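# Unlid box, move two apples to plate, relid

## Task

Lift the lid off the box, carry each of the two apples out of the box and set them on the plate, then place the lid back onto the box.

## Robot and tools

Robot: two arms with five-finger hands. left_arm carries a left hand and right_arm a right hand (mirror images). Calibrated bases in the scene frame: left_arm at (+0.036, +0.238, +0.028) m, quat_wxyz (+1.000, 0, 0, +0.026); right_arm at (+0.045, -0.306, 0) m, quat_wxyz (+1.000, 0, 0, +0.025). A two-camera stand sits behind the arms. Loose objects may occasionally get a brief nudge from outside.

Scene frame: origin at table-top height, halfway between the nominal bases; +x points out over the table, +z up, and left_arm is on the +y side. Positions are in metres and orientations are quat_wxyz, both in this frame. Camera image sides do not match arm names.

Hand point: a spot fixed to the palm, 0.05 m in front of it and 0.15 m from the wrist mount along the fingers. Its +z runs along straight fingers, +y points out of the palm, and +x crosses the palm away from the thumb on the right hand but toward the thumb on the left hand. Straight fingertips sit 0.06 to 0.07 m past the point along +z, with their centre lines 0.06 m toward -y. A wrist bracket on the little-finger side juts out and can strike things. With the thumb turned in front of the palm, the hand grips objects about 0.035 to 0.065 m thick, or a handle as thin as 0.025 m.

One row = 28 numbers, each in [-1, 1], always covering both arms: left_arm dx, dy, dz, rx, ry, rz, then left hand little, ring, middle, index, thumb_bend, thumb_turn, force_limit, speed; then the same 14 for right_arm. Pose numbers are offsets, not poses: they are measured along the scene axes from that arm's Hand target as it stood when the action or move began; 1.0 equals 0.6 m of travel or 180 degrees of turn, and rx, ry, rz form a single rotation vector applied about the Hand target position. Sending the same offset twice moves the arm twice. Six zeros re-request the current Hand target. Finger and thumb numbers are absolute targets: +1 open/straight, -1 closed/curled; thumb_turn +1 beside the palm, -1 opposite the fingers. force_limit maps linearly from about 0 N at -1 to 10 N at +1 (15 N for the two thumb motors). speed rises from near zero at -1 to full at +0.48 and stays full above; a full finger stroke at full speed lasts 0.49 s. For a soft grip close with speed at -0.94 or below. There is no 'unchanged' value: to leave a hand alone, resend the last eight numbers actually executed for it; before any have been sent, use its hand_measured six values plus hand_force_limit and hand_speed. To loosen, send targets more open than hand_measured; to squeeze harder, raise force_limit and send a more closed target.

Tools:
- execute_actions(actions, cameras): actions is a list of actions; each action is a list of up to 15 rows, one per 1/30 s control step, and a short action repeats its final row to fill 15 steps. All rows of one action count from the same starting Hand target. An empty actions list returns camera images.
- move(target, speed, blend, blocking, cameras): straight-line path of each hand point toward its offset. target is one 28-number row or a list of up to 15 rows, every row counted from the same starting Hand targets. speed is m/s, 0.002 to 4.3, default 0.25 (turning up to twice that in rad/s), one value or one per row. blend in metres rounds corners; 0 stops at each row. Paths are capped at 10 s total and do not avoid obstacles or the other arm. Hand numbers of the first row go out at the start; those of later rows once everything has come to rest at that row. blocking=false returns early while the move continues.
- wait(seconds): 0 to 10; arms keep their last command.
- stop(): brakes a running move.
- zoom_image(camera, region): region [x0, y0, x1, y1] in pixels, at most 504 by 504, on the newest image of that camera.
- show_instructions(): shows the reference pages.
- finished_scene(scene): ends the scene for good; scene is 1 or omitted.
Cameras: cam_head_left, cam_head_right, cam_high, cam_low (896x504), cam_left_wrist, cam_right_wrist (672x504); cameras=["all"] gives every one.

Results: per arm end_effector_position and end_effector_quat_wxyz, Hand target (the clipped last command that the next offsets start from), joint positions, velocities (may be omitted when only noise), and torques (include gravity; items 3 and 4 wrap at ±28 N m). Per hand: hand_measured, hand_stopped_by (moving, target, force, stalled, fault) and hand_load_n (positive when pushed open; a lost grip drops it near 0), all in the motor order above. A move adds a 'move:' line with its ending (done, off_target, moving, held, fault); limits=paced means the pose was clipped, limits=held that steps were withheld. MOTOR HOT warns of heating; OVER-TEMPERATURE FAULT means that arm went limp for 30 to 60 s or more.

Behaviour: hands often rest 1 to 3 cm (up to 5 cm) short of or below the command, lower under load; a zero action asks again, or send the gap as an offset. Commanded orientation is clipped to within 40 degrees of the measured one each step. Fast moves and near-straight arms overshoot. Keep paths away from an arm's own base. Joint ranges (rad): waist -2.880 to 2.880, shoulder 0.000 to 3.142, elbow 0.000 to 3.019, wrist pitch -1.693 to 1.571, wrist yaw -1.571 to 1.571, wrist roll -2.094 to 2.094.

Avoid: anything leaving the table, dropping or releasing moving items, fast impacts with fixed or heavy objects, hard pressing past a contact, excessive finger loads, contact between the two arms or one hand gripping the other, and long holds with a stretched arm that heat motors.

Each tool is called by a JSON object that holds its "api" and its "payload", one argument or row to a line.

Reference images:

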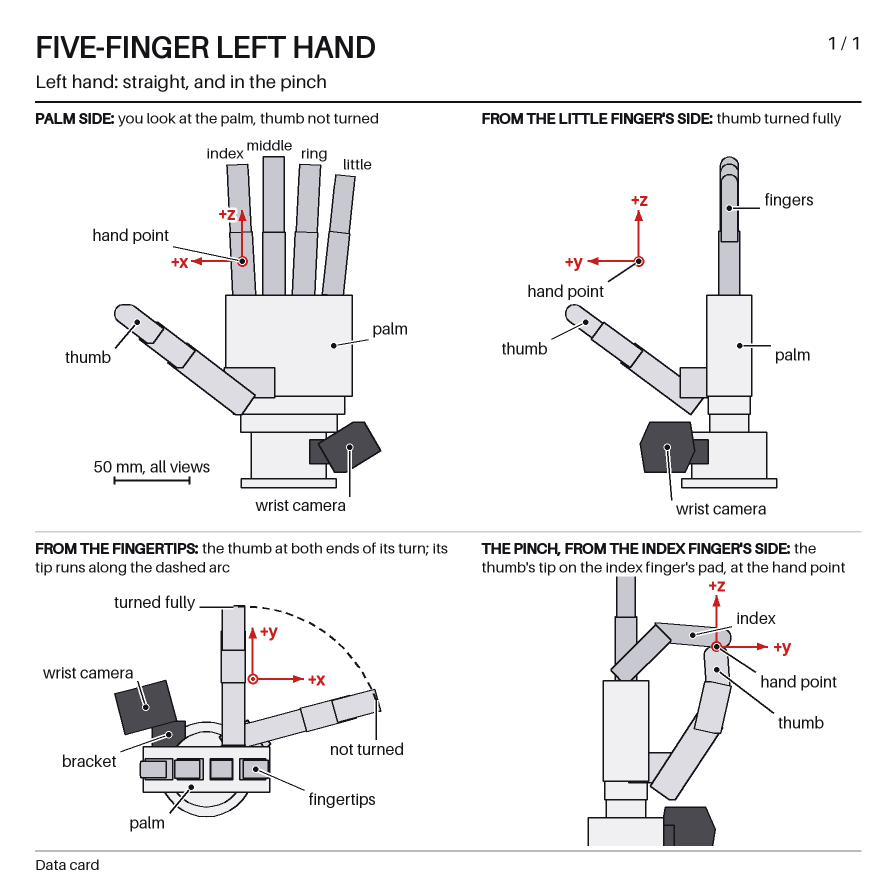

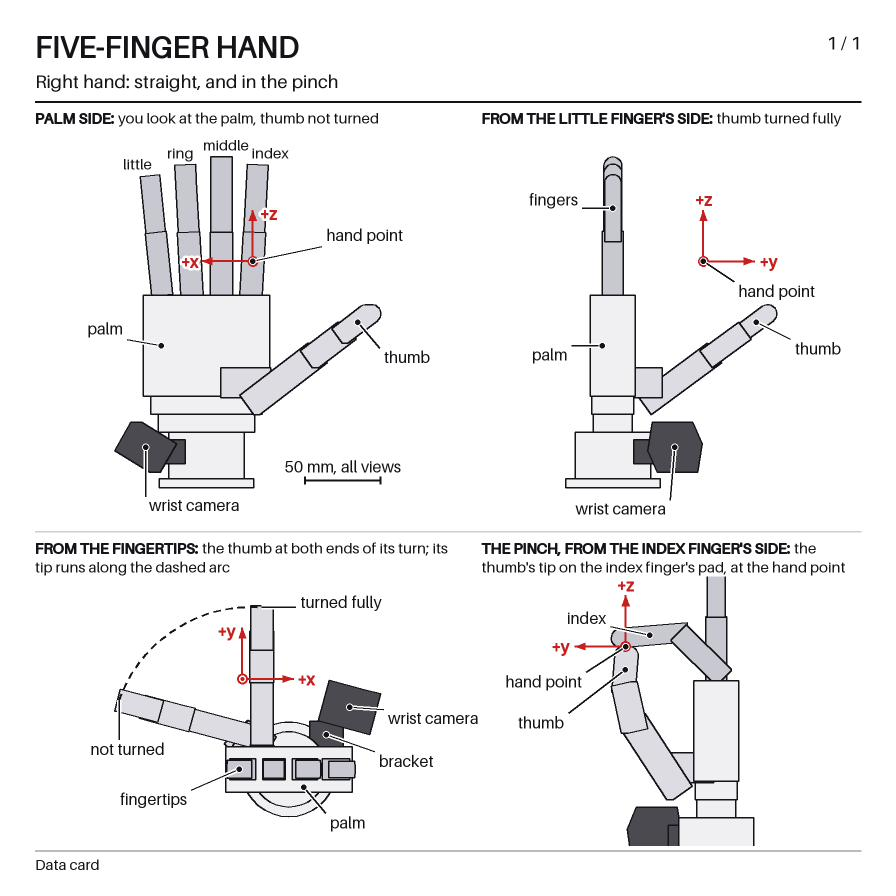

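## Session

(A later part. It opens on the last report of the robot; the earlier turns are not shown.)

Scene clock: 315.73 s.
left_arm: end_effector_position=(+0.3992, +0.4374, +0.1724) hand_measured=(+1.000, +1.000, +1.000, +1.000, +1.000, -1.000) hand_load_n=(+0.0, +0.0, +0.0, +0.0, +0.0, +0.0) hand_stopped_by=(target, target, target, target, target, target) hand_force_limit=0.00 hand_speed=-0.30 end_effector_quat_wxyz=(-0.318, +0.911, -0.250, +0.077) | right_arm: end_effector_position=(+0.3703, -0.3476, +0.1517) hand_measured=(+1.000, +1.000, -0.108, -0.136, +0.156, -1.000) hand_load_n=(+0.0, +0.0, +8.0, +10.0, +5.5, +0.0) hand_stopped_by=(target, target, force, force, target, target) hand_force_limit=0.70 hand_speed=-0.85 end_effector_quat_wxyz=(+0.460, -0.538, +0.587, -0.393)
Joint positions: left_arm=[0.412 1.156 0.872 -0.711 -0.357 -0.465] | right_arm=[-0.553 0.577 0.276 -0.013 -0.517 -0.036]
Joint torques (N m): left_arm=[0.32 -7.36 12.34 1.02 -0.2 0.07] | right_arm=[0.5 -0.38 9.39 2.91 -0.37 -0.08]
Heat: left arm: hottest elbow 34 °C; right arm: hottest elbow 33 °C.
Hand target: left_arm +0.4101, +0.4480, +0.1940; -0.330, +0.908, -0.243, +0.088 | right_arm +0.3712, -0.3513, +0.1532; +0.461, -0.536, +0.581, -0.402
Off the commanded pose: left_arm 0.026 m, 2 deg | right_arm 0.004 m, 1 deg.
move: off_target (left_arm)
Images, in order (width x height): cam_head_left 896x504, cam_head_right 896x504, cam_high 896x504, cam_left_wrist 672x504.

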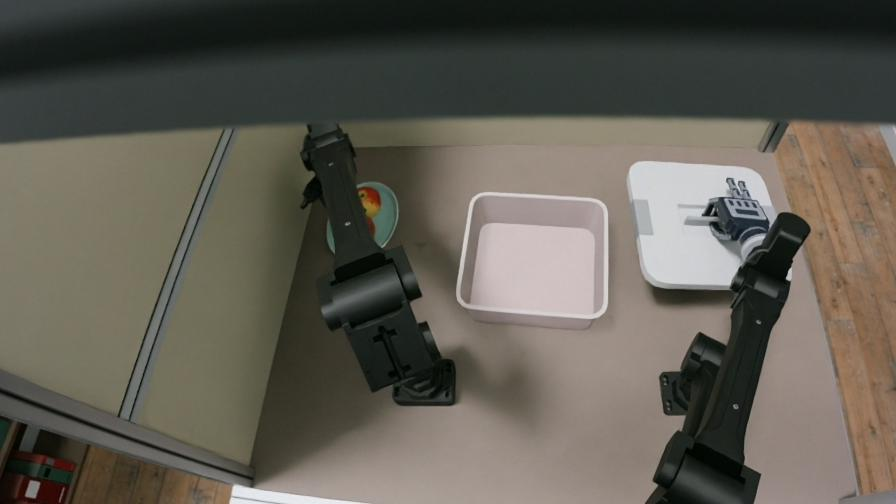

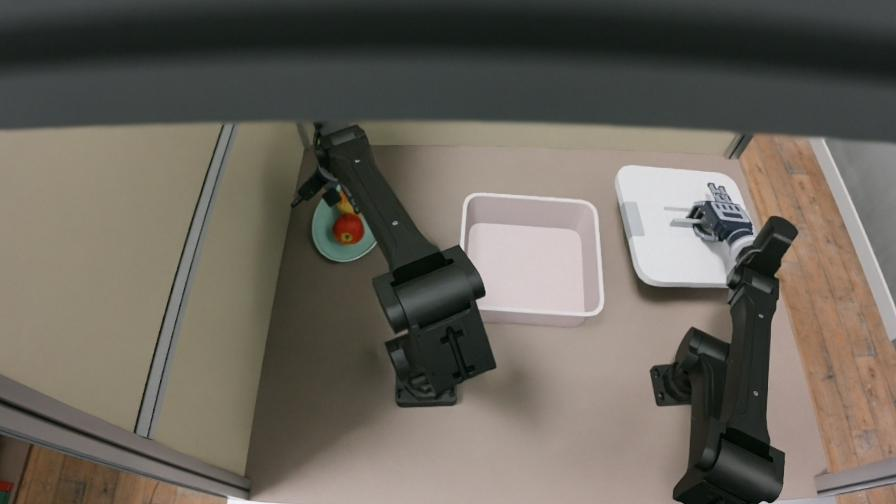

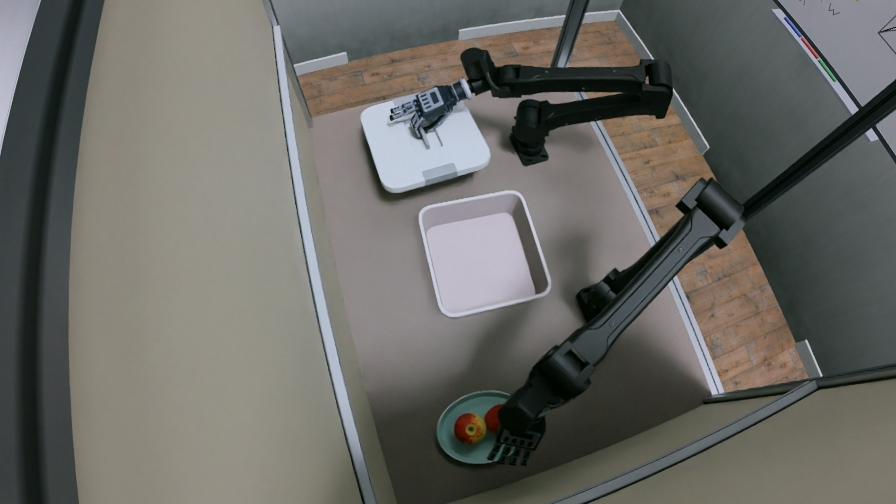

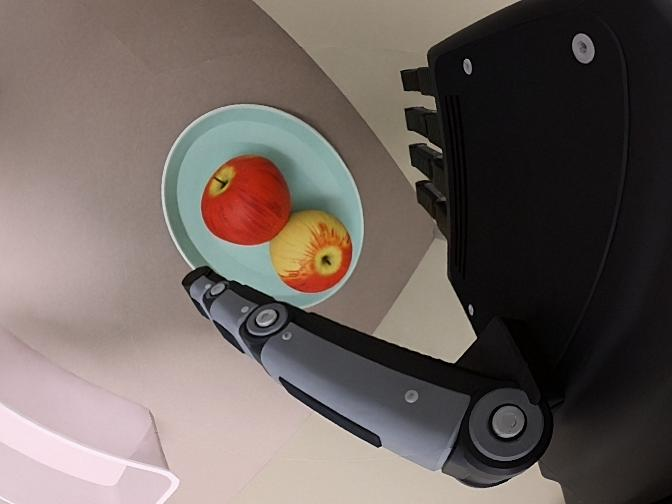

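{"api": "move", "payload": {
  "target": [
    [0,0,0.08,0,0,0,1,1,1,1,1,-1,0,-0.3, 0.0,0.0,0.23,0,0,0,1,1,-0.8,-0.8,0.15,-1,0.7,-0.85],
    [0,0,0.08,0,0,0,1,1,1,1,1,-1,0,-0.3, -0.085,0.644,0.23,-0.0238,0.0147,-0.0348,1,1,-0.8,-0.8,0.15,-1,0.7,-0.85]
  ],
  "cameras": ["all"],
  "speed": 0.15,
  "blend": [0.04,0]
}}

Scene clock: 340.43 s.
left_arm: end_effector_position=(+0.4002, +0.4379, +0.2159) hand_measured=(+1.000, +1.000, +1.000, +1.000, +1.000, -1.000) hand_load_n=(+0.5, +0.0, +0.0, +0.0, +0.0, +0.0) hand_stopped_by=(target, target, target, target, target, target) hand_force_limit=0.00 hand_speed=-0.30 end_effector_quat_wxyz=(-0.315, +0.912, -0.251, +0.074) | right_arm: end_effector_position=(+0.3148, +0.0152, +0.2550) hand_measured=(+1.000, +1.000, -0.108, -0.136, +0.156, -1.000) hand_load_n=(+0.0, +0.0, +8.0, +10.0, +5.5, +0.0) hand_stopped_by=(target, target, force, force, target, target) hand_force_limit=0.70 hand_speed=-0.85 end_effector_quat_wxyz=(+0.376, -0.553, +0.592, -0.450)
Joint positions: left_arm=[0.412 1.137 0.977 -0.845 -0.357 -0.465] | right_arm=[1.208 1.117 0.954 -0.886 1.202 0.963]
Joint torques (N m): left_arm=[0.44 -7.88 12.86 0.94 -0.21 0.08] | right_arm=[1.79 -5.36 15.32 1.03 1.2 0.13]
Heat: left arm: hottest elbow 38 °C; right arm: hottest elbow 33 °C.
Hand target: left_arm +0.4100, +0.4479, +0.2419; -0.330, +0.908, -0.243, +0.088 | right_arm +0.3201, +0.0351, +0.2912; -0.405, +0.530, -0.605, +0.436
Off the commanded pose: left_arm 0.030 m, 3 deg | right_arm 0.042 m, 5 deg.
move: off_target (left_arm, right_arm)

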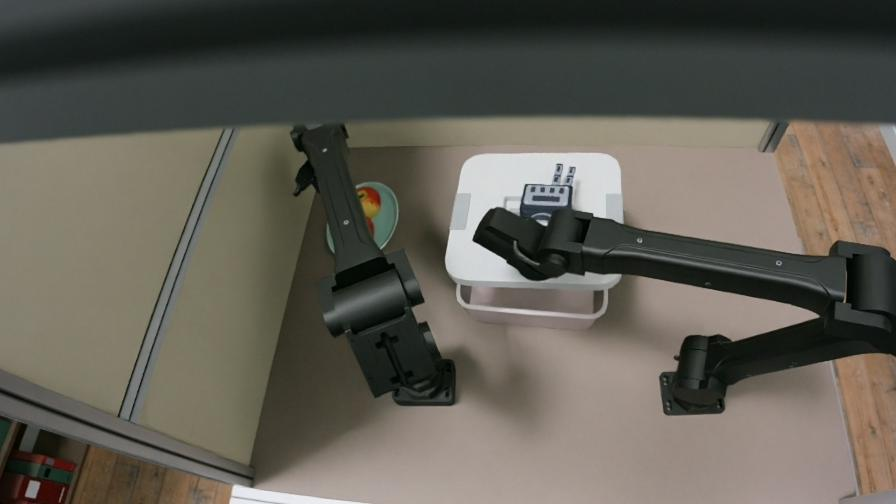

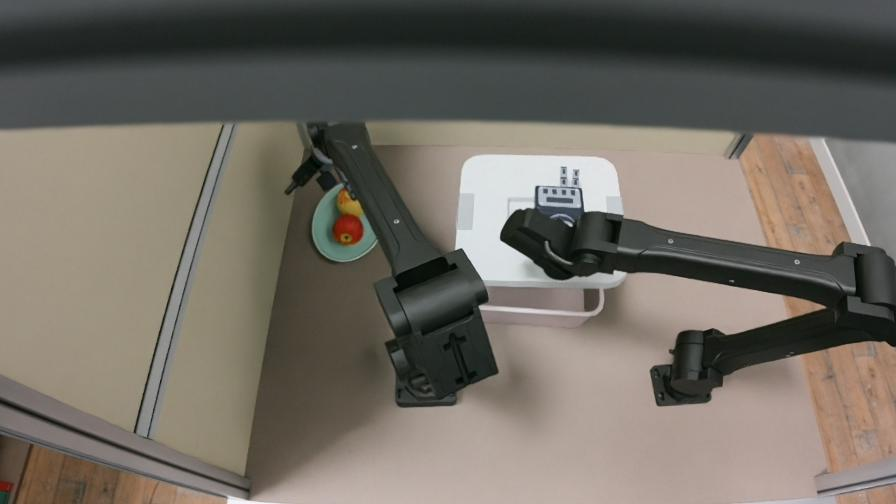

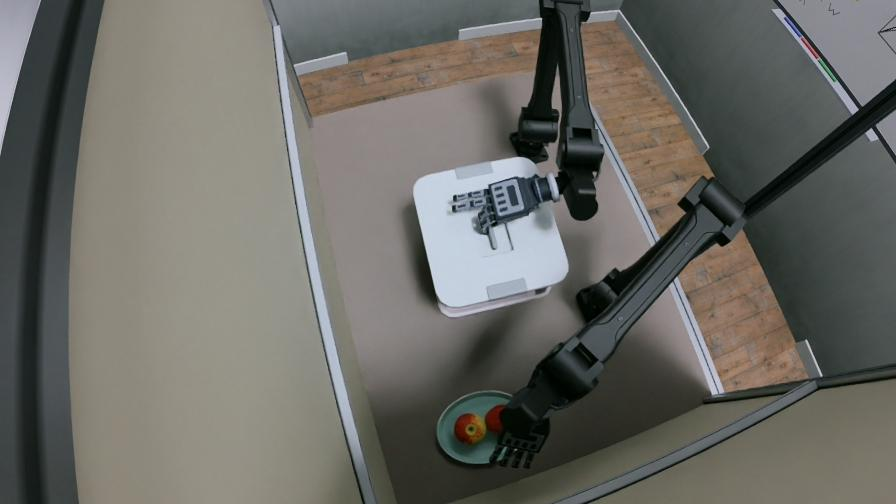

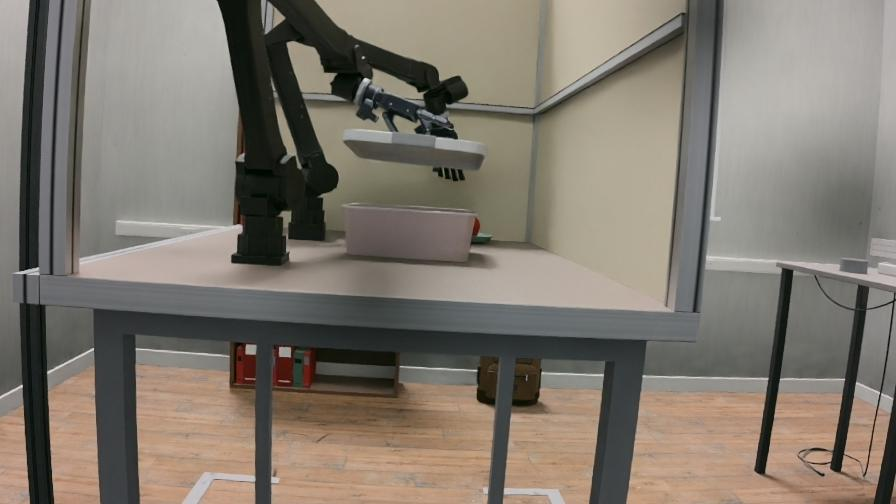

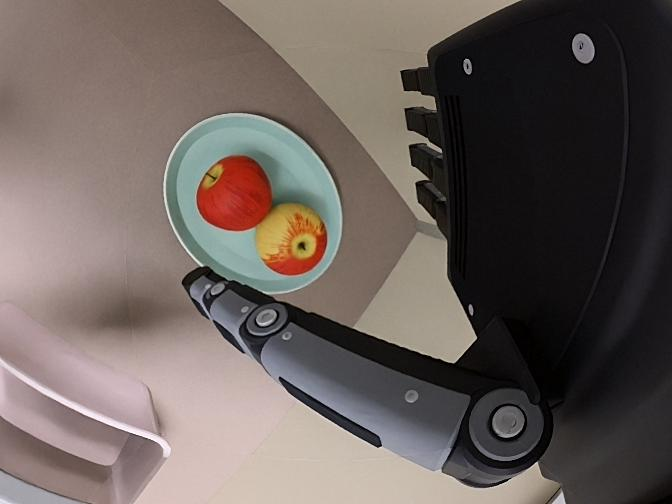

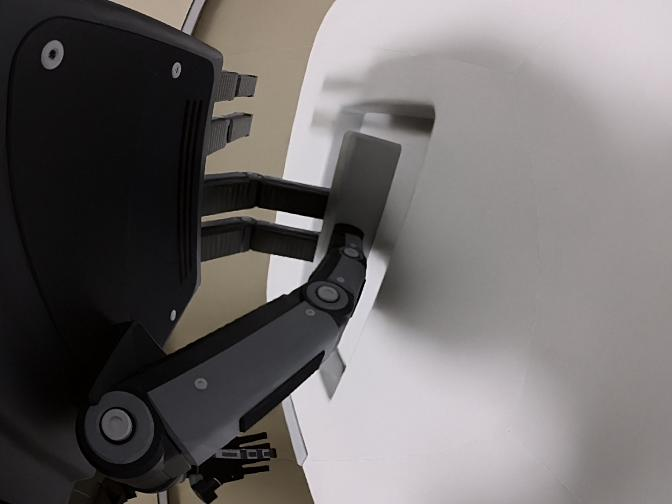

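{"api": "move", "payload": {
  "target": [
    [0,0,0.0,0,0,0,1,1,1,1,1,-1,0,-0.3, 0,0,-0.14,0.025,-0.0094,-0.0015,1,1,-0.8,-0.8,0.15,-1,0.7,-0.85]
  ],
  "cameras": ["all"],
  "speed": 0.1
}}

{"api": "zoom_image", "payload": {
  "camera": "cam_low",
  "region": [330, 110, 510, 280]
}}

{"api": "zoom_image", "payload": {
  "camera": "cam_high",
  "region": [400, 150, 590, 330]
}}

{"api": "zoom_image", "payload": {
  "camera": "cam_head_left",
  "region": [430, 140, 640, 340]
}}

Scene clock: 345.23 s.
left_arm: end_effector_position=(+0.4002, +0.4379, +0.2159) hand_measured=(+1.000, +1.000, +1.000, +1.000, +1.000, -1.000) hand_load_n=(+0.0, +0.0, +0.0, +0.0, +0.0, +0.0) hand_stopped_by=(target, target, target, target, target, target) hand_force_limit=0.00 hand_speed=-0.30 end_effector_quat_wxyz=(-0.315, +0.912, -0.251, +0.074) | right_arm: end_effector_position=(+0.3219, +0.0335, +0.2070) hand_measured=(+1.000, +1.000, -0.108, -0.136, +0.156, -1.000) hand_load_n=(+0.0, +0.0, +8.0, +9.5, +5.5, -0.5) hand_stopped_by=(target, target, force, force, target, target) hand_force_limit=0.70 hand_speed=-0.85 end_effector_quat_wxyz=(+0.427, -0.509, +0.618, -0.421)
Joint positions: left_arm=[0.412 1.137 0.977 -0.845 -0.357 -0.465] | right_arm=[1.208 1.154 0.809 -0.578 1.21 0.993]
Joint torques (N m): left_arm=[0.38 -7.77 12.88 1.01 -0.21 0.05] | right_arm=[1.96 -5.95 8.39 2.03 1.12 -0.02]
Heat: left arm: hottest elbow 39 °C; right arm: hottest elbow 34 °C.
Hand target: left_arm +0.4100, +0.4479, +0.2419; -0.330, +0.908, -0.243, +0.088 | right_arm +0.3202, +0.0351, +0.2072; +0.433, -0.506, +0.616, -0.421
Off the commanded pose: left_arm 0.030 m, 3 deg | right_arm 0.002 m, 1 deg.
move: off_target (left_arm)

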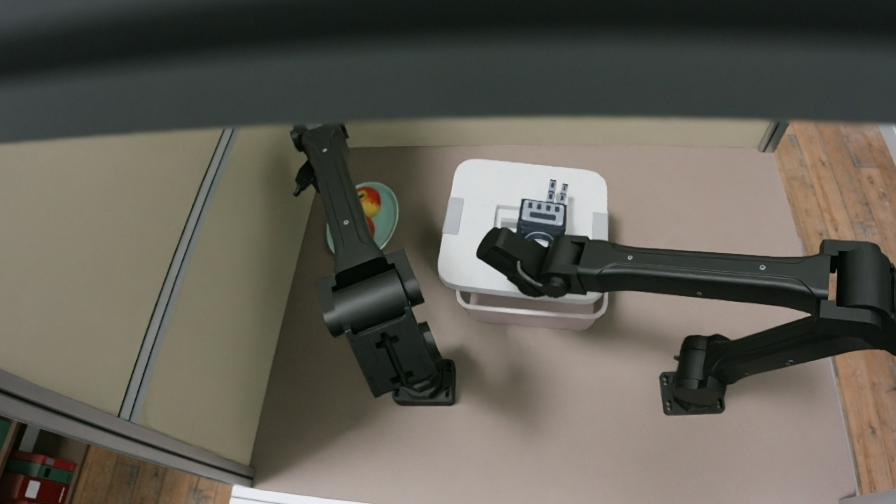

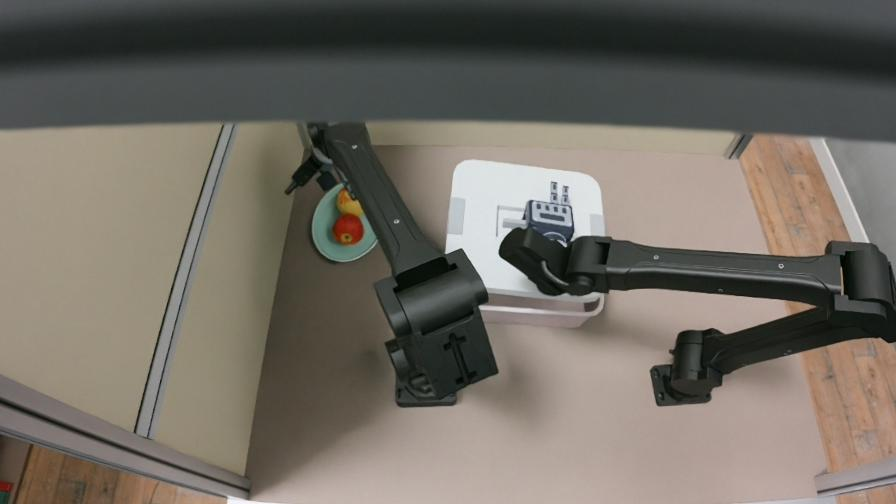

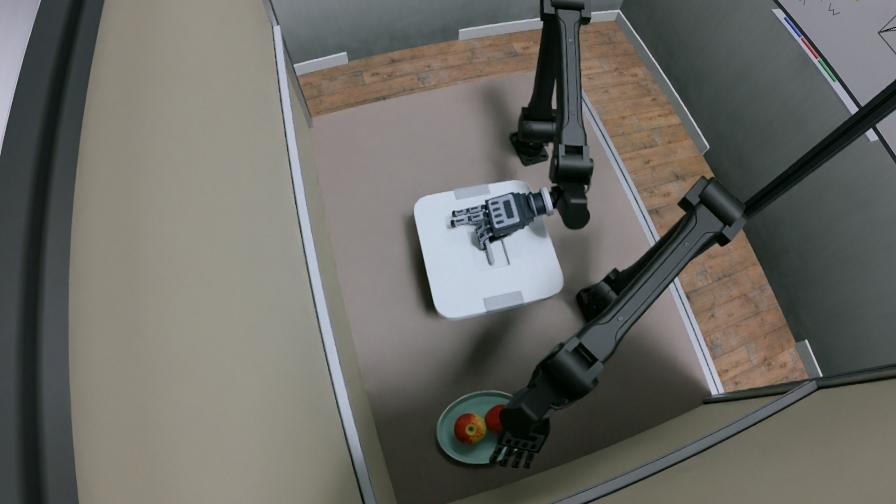

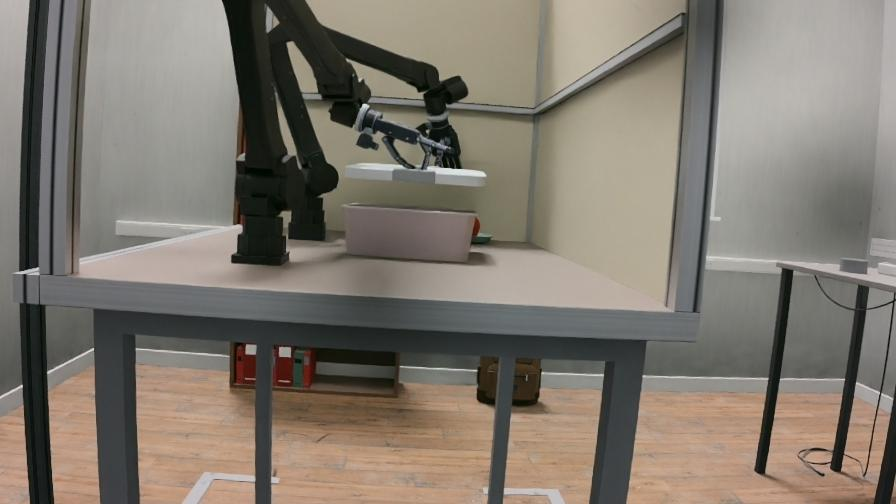

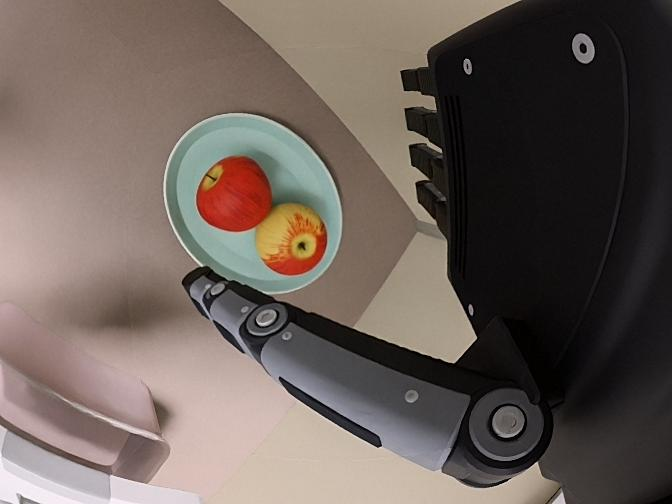

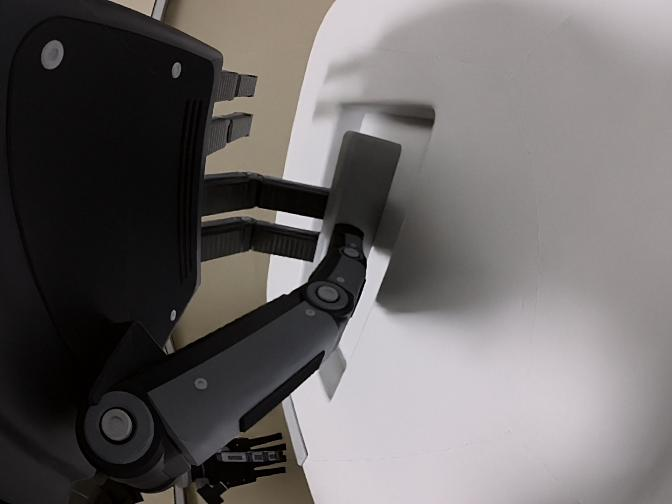

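Scaled by 2.800 from the camera's 896x504 image, which has a finer 1280x720 frame.

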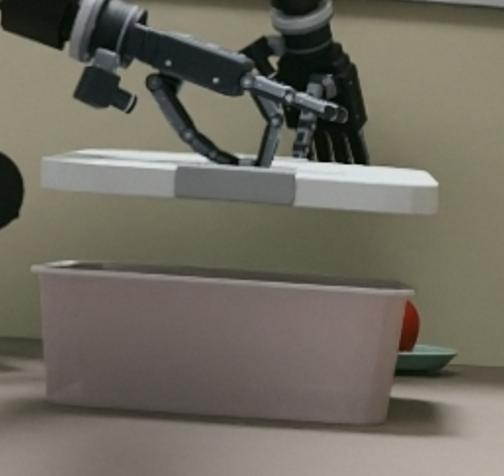

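Scaled by 2.653 from the camera's 896x504 image, which has a finer 1280x720 frame.

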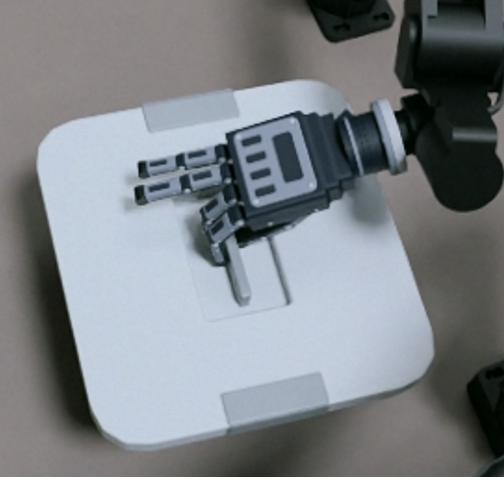

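Scaled by 2.400 from the camera's 896x504 image, which has a finer 1280x720 frame.

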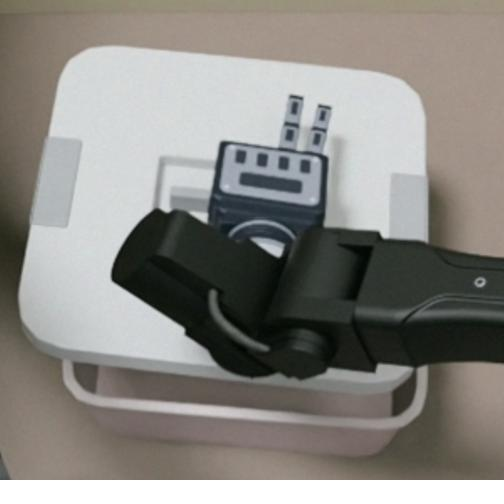

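{"api": "move", "payload": {
  "target": [
    [0,0,0.0,0,0,0,1,1,1,1,1,-1,0,-0.3, -0.0115,-0.033,-0.05,-0.025,0.0094,0.0015,1,1,-0.8,-0.8,0.15,-1,0.7,-0.85]
  ],
  "cameras": ["cam_head_left","cam_high","cam_low"],
  "speed": 0.08
}}

{"api": "zoom_image", "payload": {
  "camera": "cam_low",
  "region": [330, 140, 500, 280]
}}

{"api": "zoom_image", "payload": {
  "camera": "cam_high",
  "region": [400, 150, 590, 330]
}}

{"api": "zoom_image", "payload": {
  "camera": "cam_head_left",
  "region": [430, 140, 640, 340]
}}

Scene clock: 349.07 s.
left_arm: end_effector_position=(+0.4002, +0.4379, +0.2159) hand_measured=(+1.000, +1.000, +1.000, +1.000, +1.000, -1.000) hand_load_n=(+0.0, +0.0, +0.0, +0.0, +0.0, +0.0) hand_stopped_by=(target, target, target, target, target, target) hand_force_limit=0.00 hand_speed=-0.30 end_effector_quat_wxyz=(-0.315, +0.912, -0.251, +0.074) | right_arm: end_effector_position=(+0.3164, +0.0167, +0.1801) hand_measured=(+1.000, +1.000, -0.108, -0.136, +0.156, -1.000) hand_load_n=(+0.0, +0.0, +8.0, +10.0, +5.5, +0.0) hand_stopped_by=(target, target, force, force, target, target) hand_force_limit=0.70 hand_speed=-0.85 end_effector_quat_wxyz=(+0.407, -0.524, +0.610, -0.433)
Joint positions: left_arm=[0.412 1.137 0.977 -0.845 -0.357 -0.465] | right_arm=[1.208 1.154 0.751 -0.577 1.21 0.992]
Joint torques (N m): left_arm=[0.32 -7.88 12.83 1.02 -0.21 0.06] | right_arm=[1.85 -5.6 8.27 1.16 0.85 -0.09]
Heat: left arm: hottest elbow 39 °C; right arm: hottest elbow 34 °C.
Hand target: left_arm +0.4100, +0.4479, +0.2419; -0.330, +0.908, -0.243, +0.088 | right_arm +0.3133, +0.0153, +0.1771; +0.405, -0.530, +0.604, -0.436
Off the commanded pose: left_arm 0.030 m, 3 deg | right_arm 0.005 m, 1 deg.
move: off_target (left_arm)
Images, in order (width x height): cam_head_left 896x504, cam_high 896x504, cam_low 896x504.

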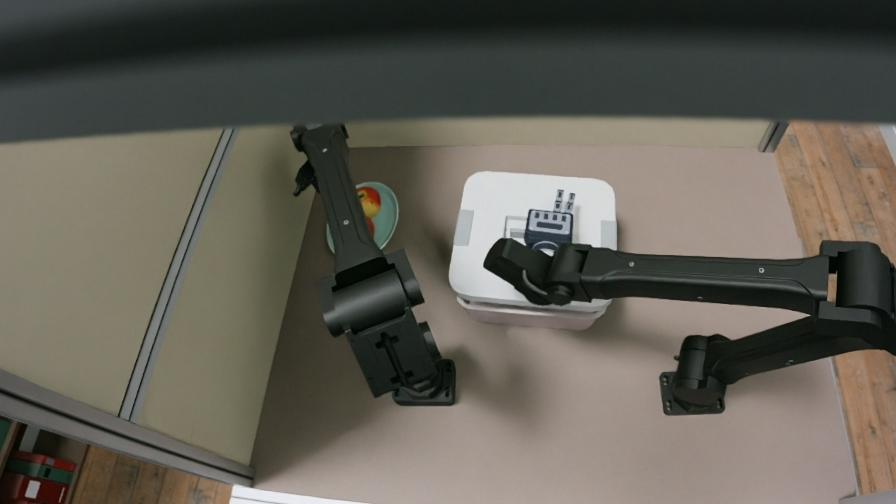

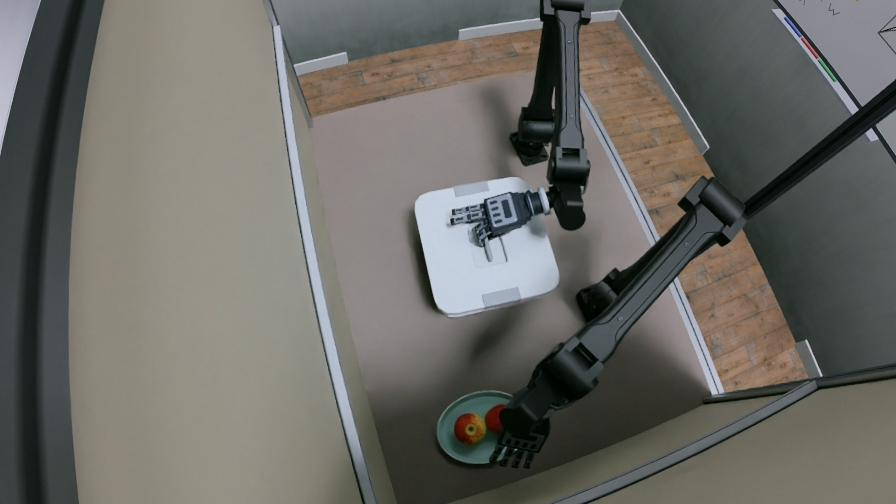

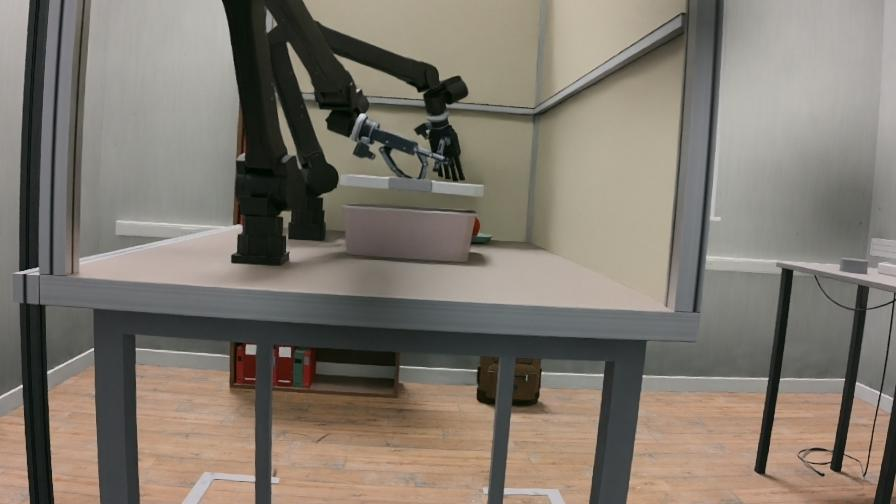

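Scaled by 2.965 from the camera's 896x504 image, which has a finer 1280x720 frame.

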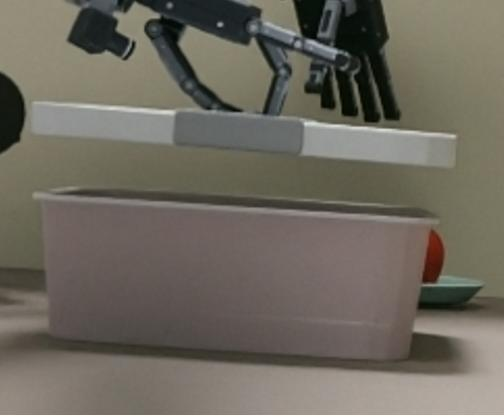

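Scaled by 2.653 from the camera's 896x504 image, which has a finer 1280x720 frame.

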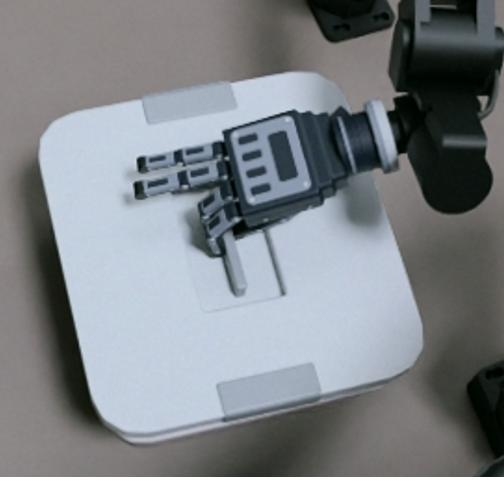

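Scaled by 2.400 from the camera's 896x504 image, which has a finer 1280x720 frame.

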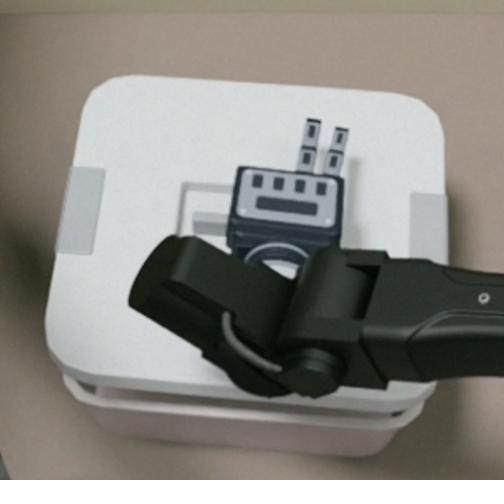

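{"api": "move", "payload": {
  "target": [
    [0,0,0.0,0,0,0,1,1,1,1,1,-1,0,-0.3, -0.0075,-0.002,-0.068,0,0,0,1,1,-0.8,-0.8,0.15,-1,0.7,-0.85]
  ],
  "cameras": ["cam_head_left","cam_high","cam_low"],
  "speed": 0.06
}}

{"api": "zoom_image", "payload": {
  "camera": "cam_low",
  "region": [330, 140, 500, 280]
}}

{"api": "zoom_image", "payload": {
  "camera": "cam_high",
  "region": [400, 150, 590, 330]
}}

{"api": "zoom_image", "payload": {
  "camera": "cam_head_left",
  "region": [430, 140, 640, 340]
}}

Scene clock: 355.77 s.
left_arm: end_effector_position=(+0.4002, +0.4379, +0.2159) hand_measured=(+1.000, +1.000, +1.000, +1.000, +1.000, -1.000) hand_load_n=(+0.0, +0.0, +0.0, +0.0, +0.0, +0.0) hand_stopped_by=(target, target, target, target, target, target) hand_force_limit=0.00 hand_speed=-0.30 end_effector_quat_wxyz=(-0.315, +0.912, -0.251, +0.074) | right_arm: end_effector_position=(+0.3116, +0.0123, +0.1396) hand_measured=(+1.000, +1.000, -0.108, -0.136, +0.156, -1.000) hand_load_n=(+0.0, +0.0, +8.0, +9.5, +7.5, +0.0) hand_stopped_by=(target, target, force, force, target, target) hand_force_limit=0.70 hand_speed=-0.85 end_effector_quat_wxyz=(+0.399, -0.532, +0.605, -0.437)
Joint positions: left_arm=[0.412 1.137 0.977 -0.845 -0.357 -0.465] | right_arm=[1.216 1.206 0.682 -0.494 1.212 1.006]
Joint torques (N m): left_arm=[0.38 -7.94 12.88 1.02 -0.21 0.06] | right_arm=[2.08 -5.48 7.49 1.66 1.11 0.08]
Heat: left arm: hottest elbow 40 °C; right arm: hottest elbow 33 °C.
Hand target: left_arm +0.4100, +0.4479, +0.2419; -0.330, +0.908, -0.243, +0.088 | right_arm +0.3088, +0.0142, +0.1366; +0.405, -0.530, +0.605, -0.436
Off the commanded pose: left_arm 0.030 m, 3 deg | right_arm 0.005 m, 1 deg.
move: off_target (left_arm)
Images, in order (width x height): cam_head_left 896x504, cam_high 896x504, cam_low 896x504.

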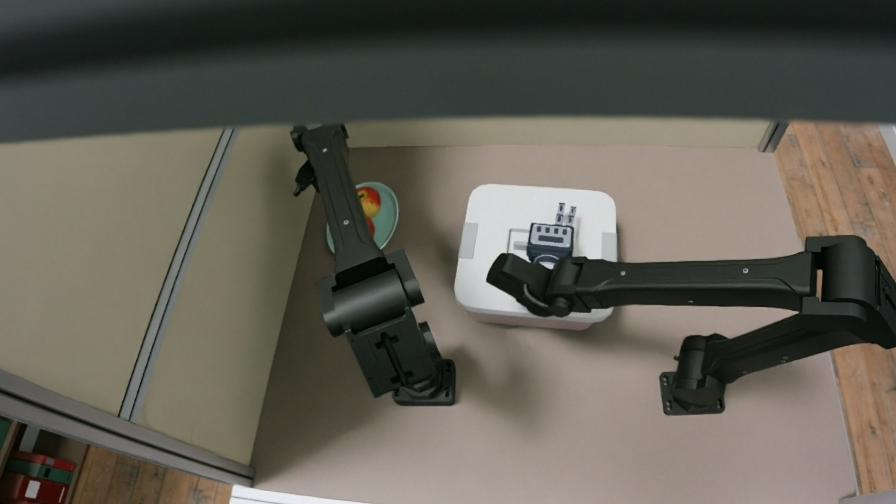

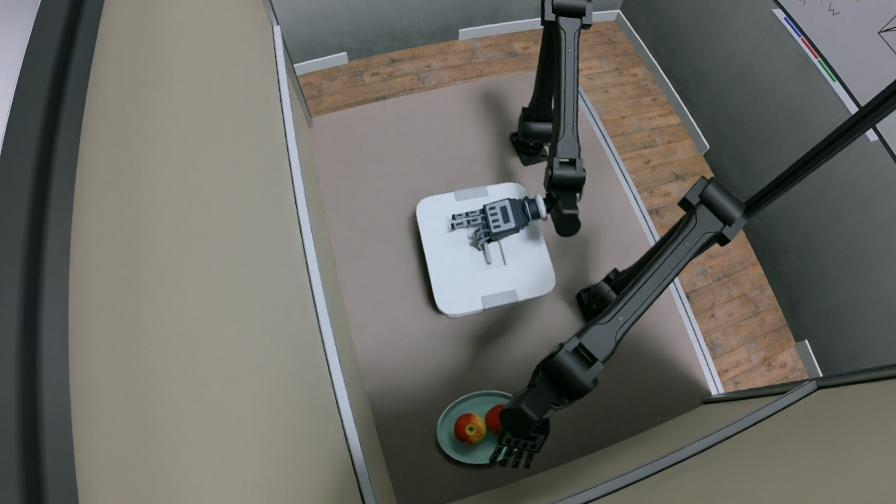

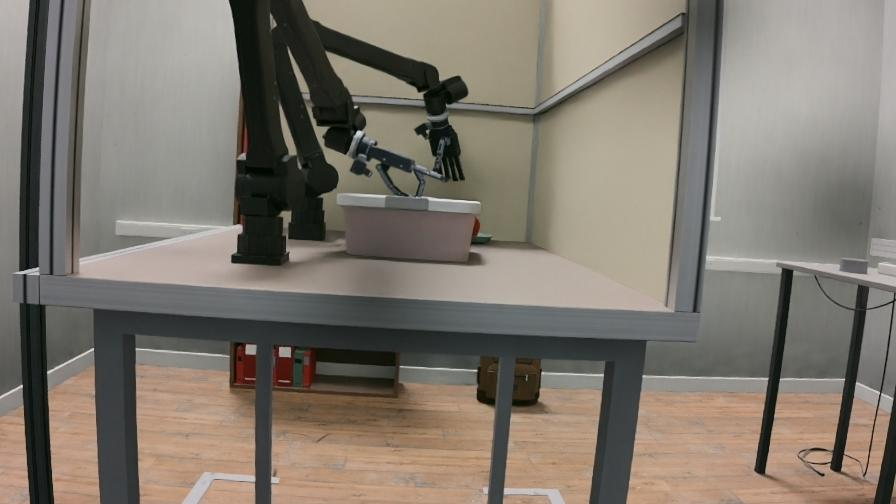

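Scaled by 2.965 from the camera's 896x504 image, which has a finer 1280x720 frame.

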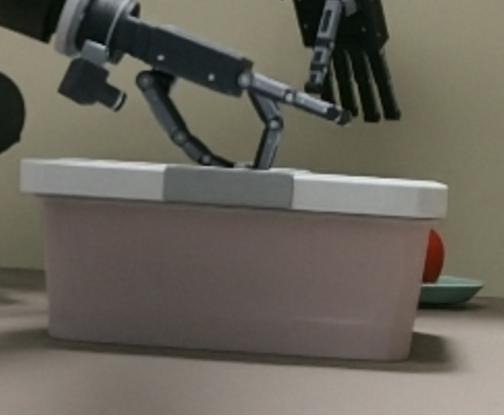

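Scaled by 2.653 from the camera's 896x504 image, which has a finer 1280x720 frame.

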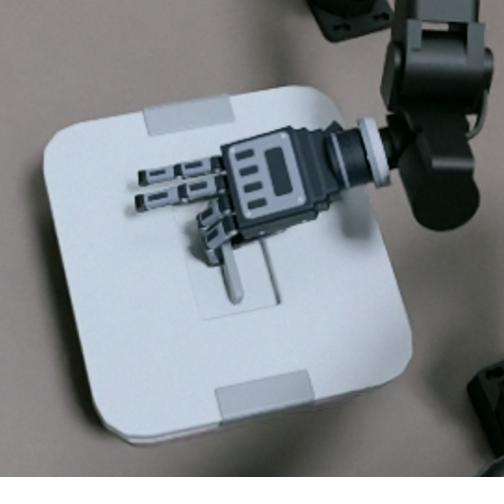

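Scaled by 2.400 from the camera's 896x504 image, which has a finer 1280x720 frame.

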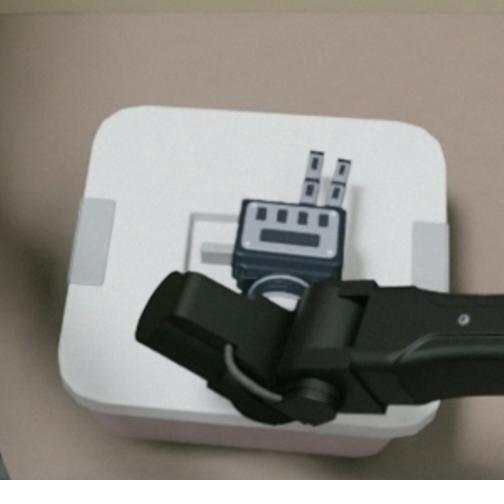

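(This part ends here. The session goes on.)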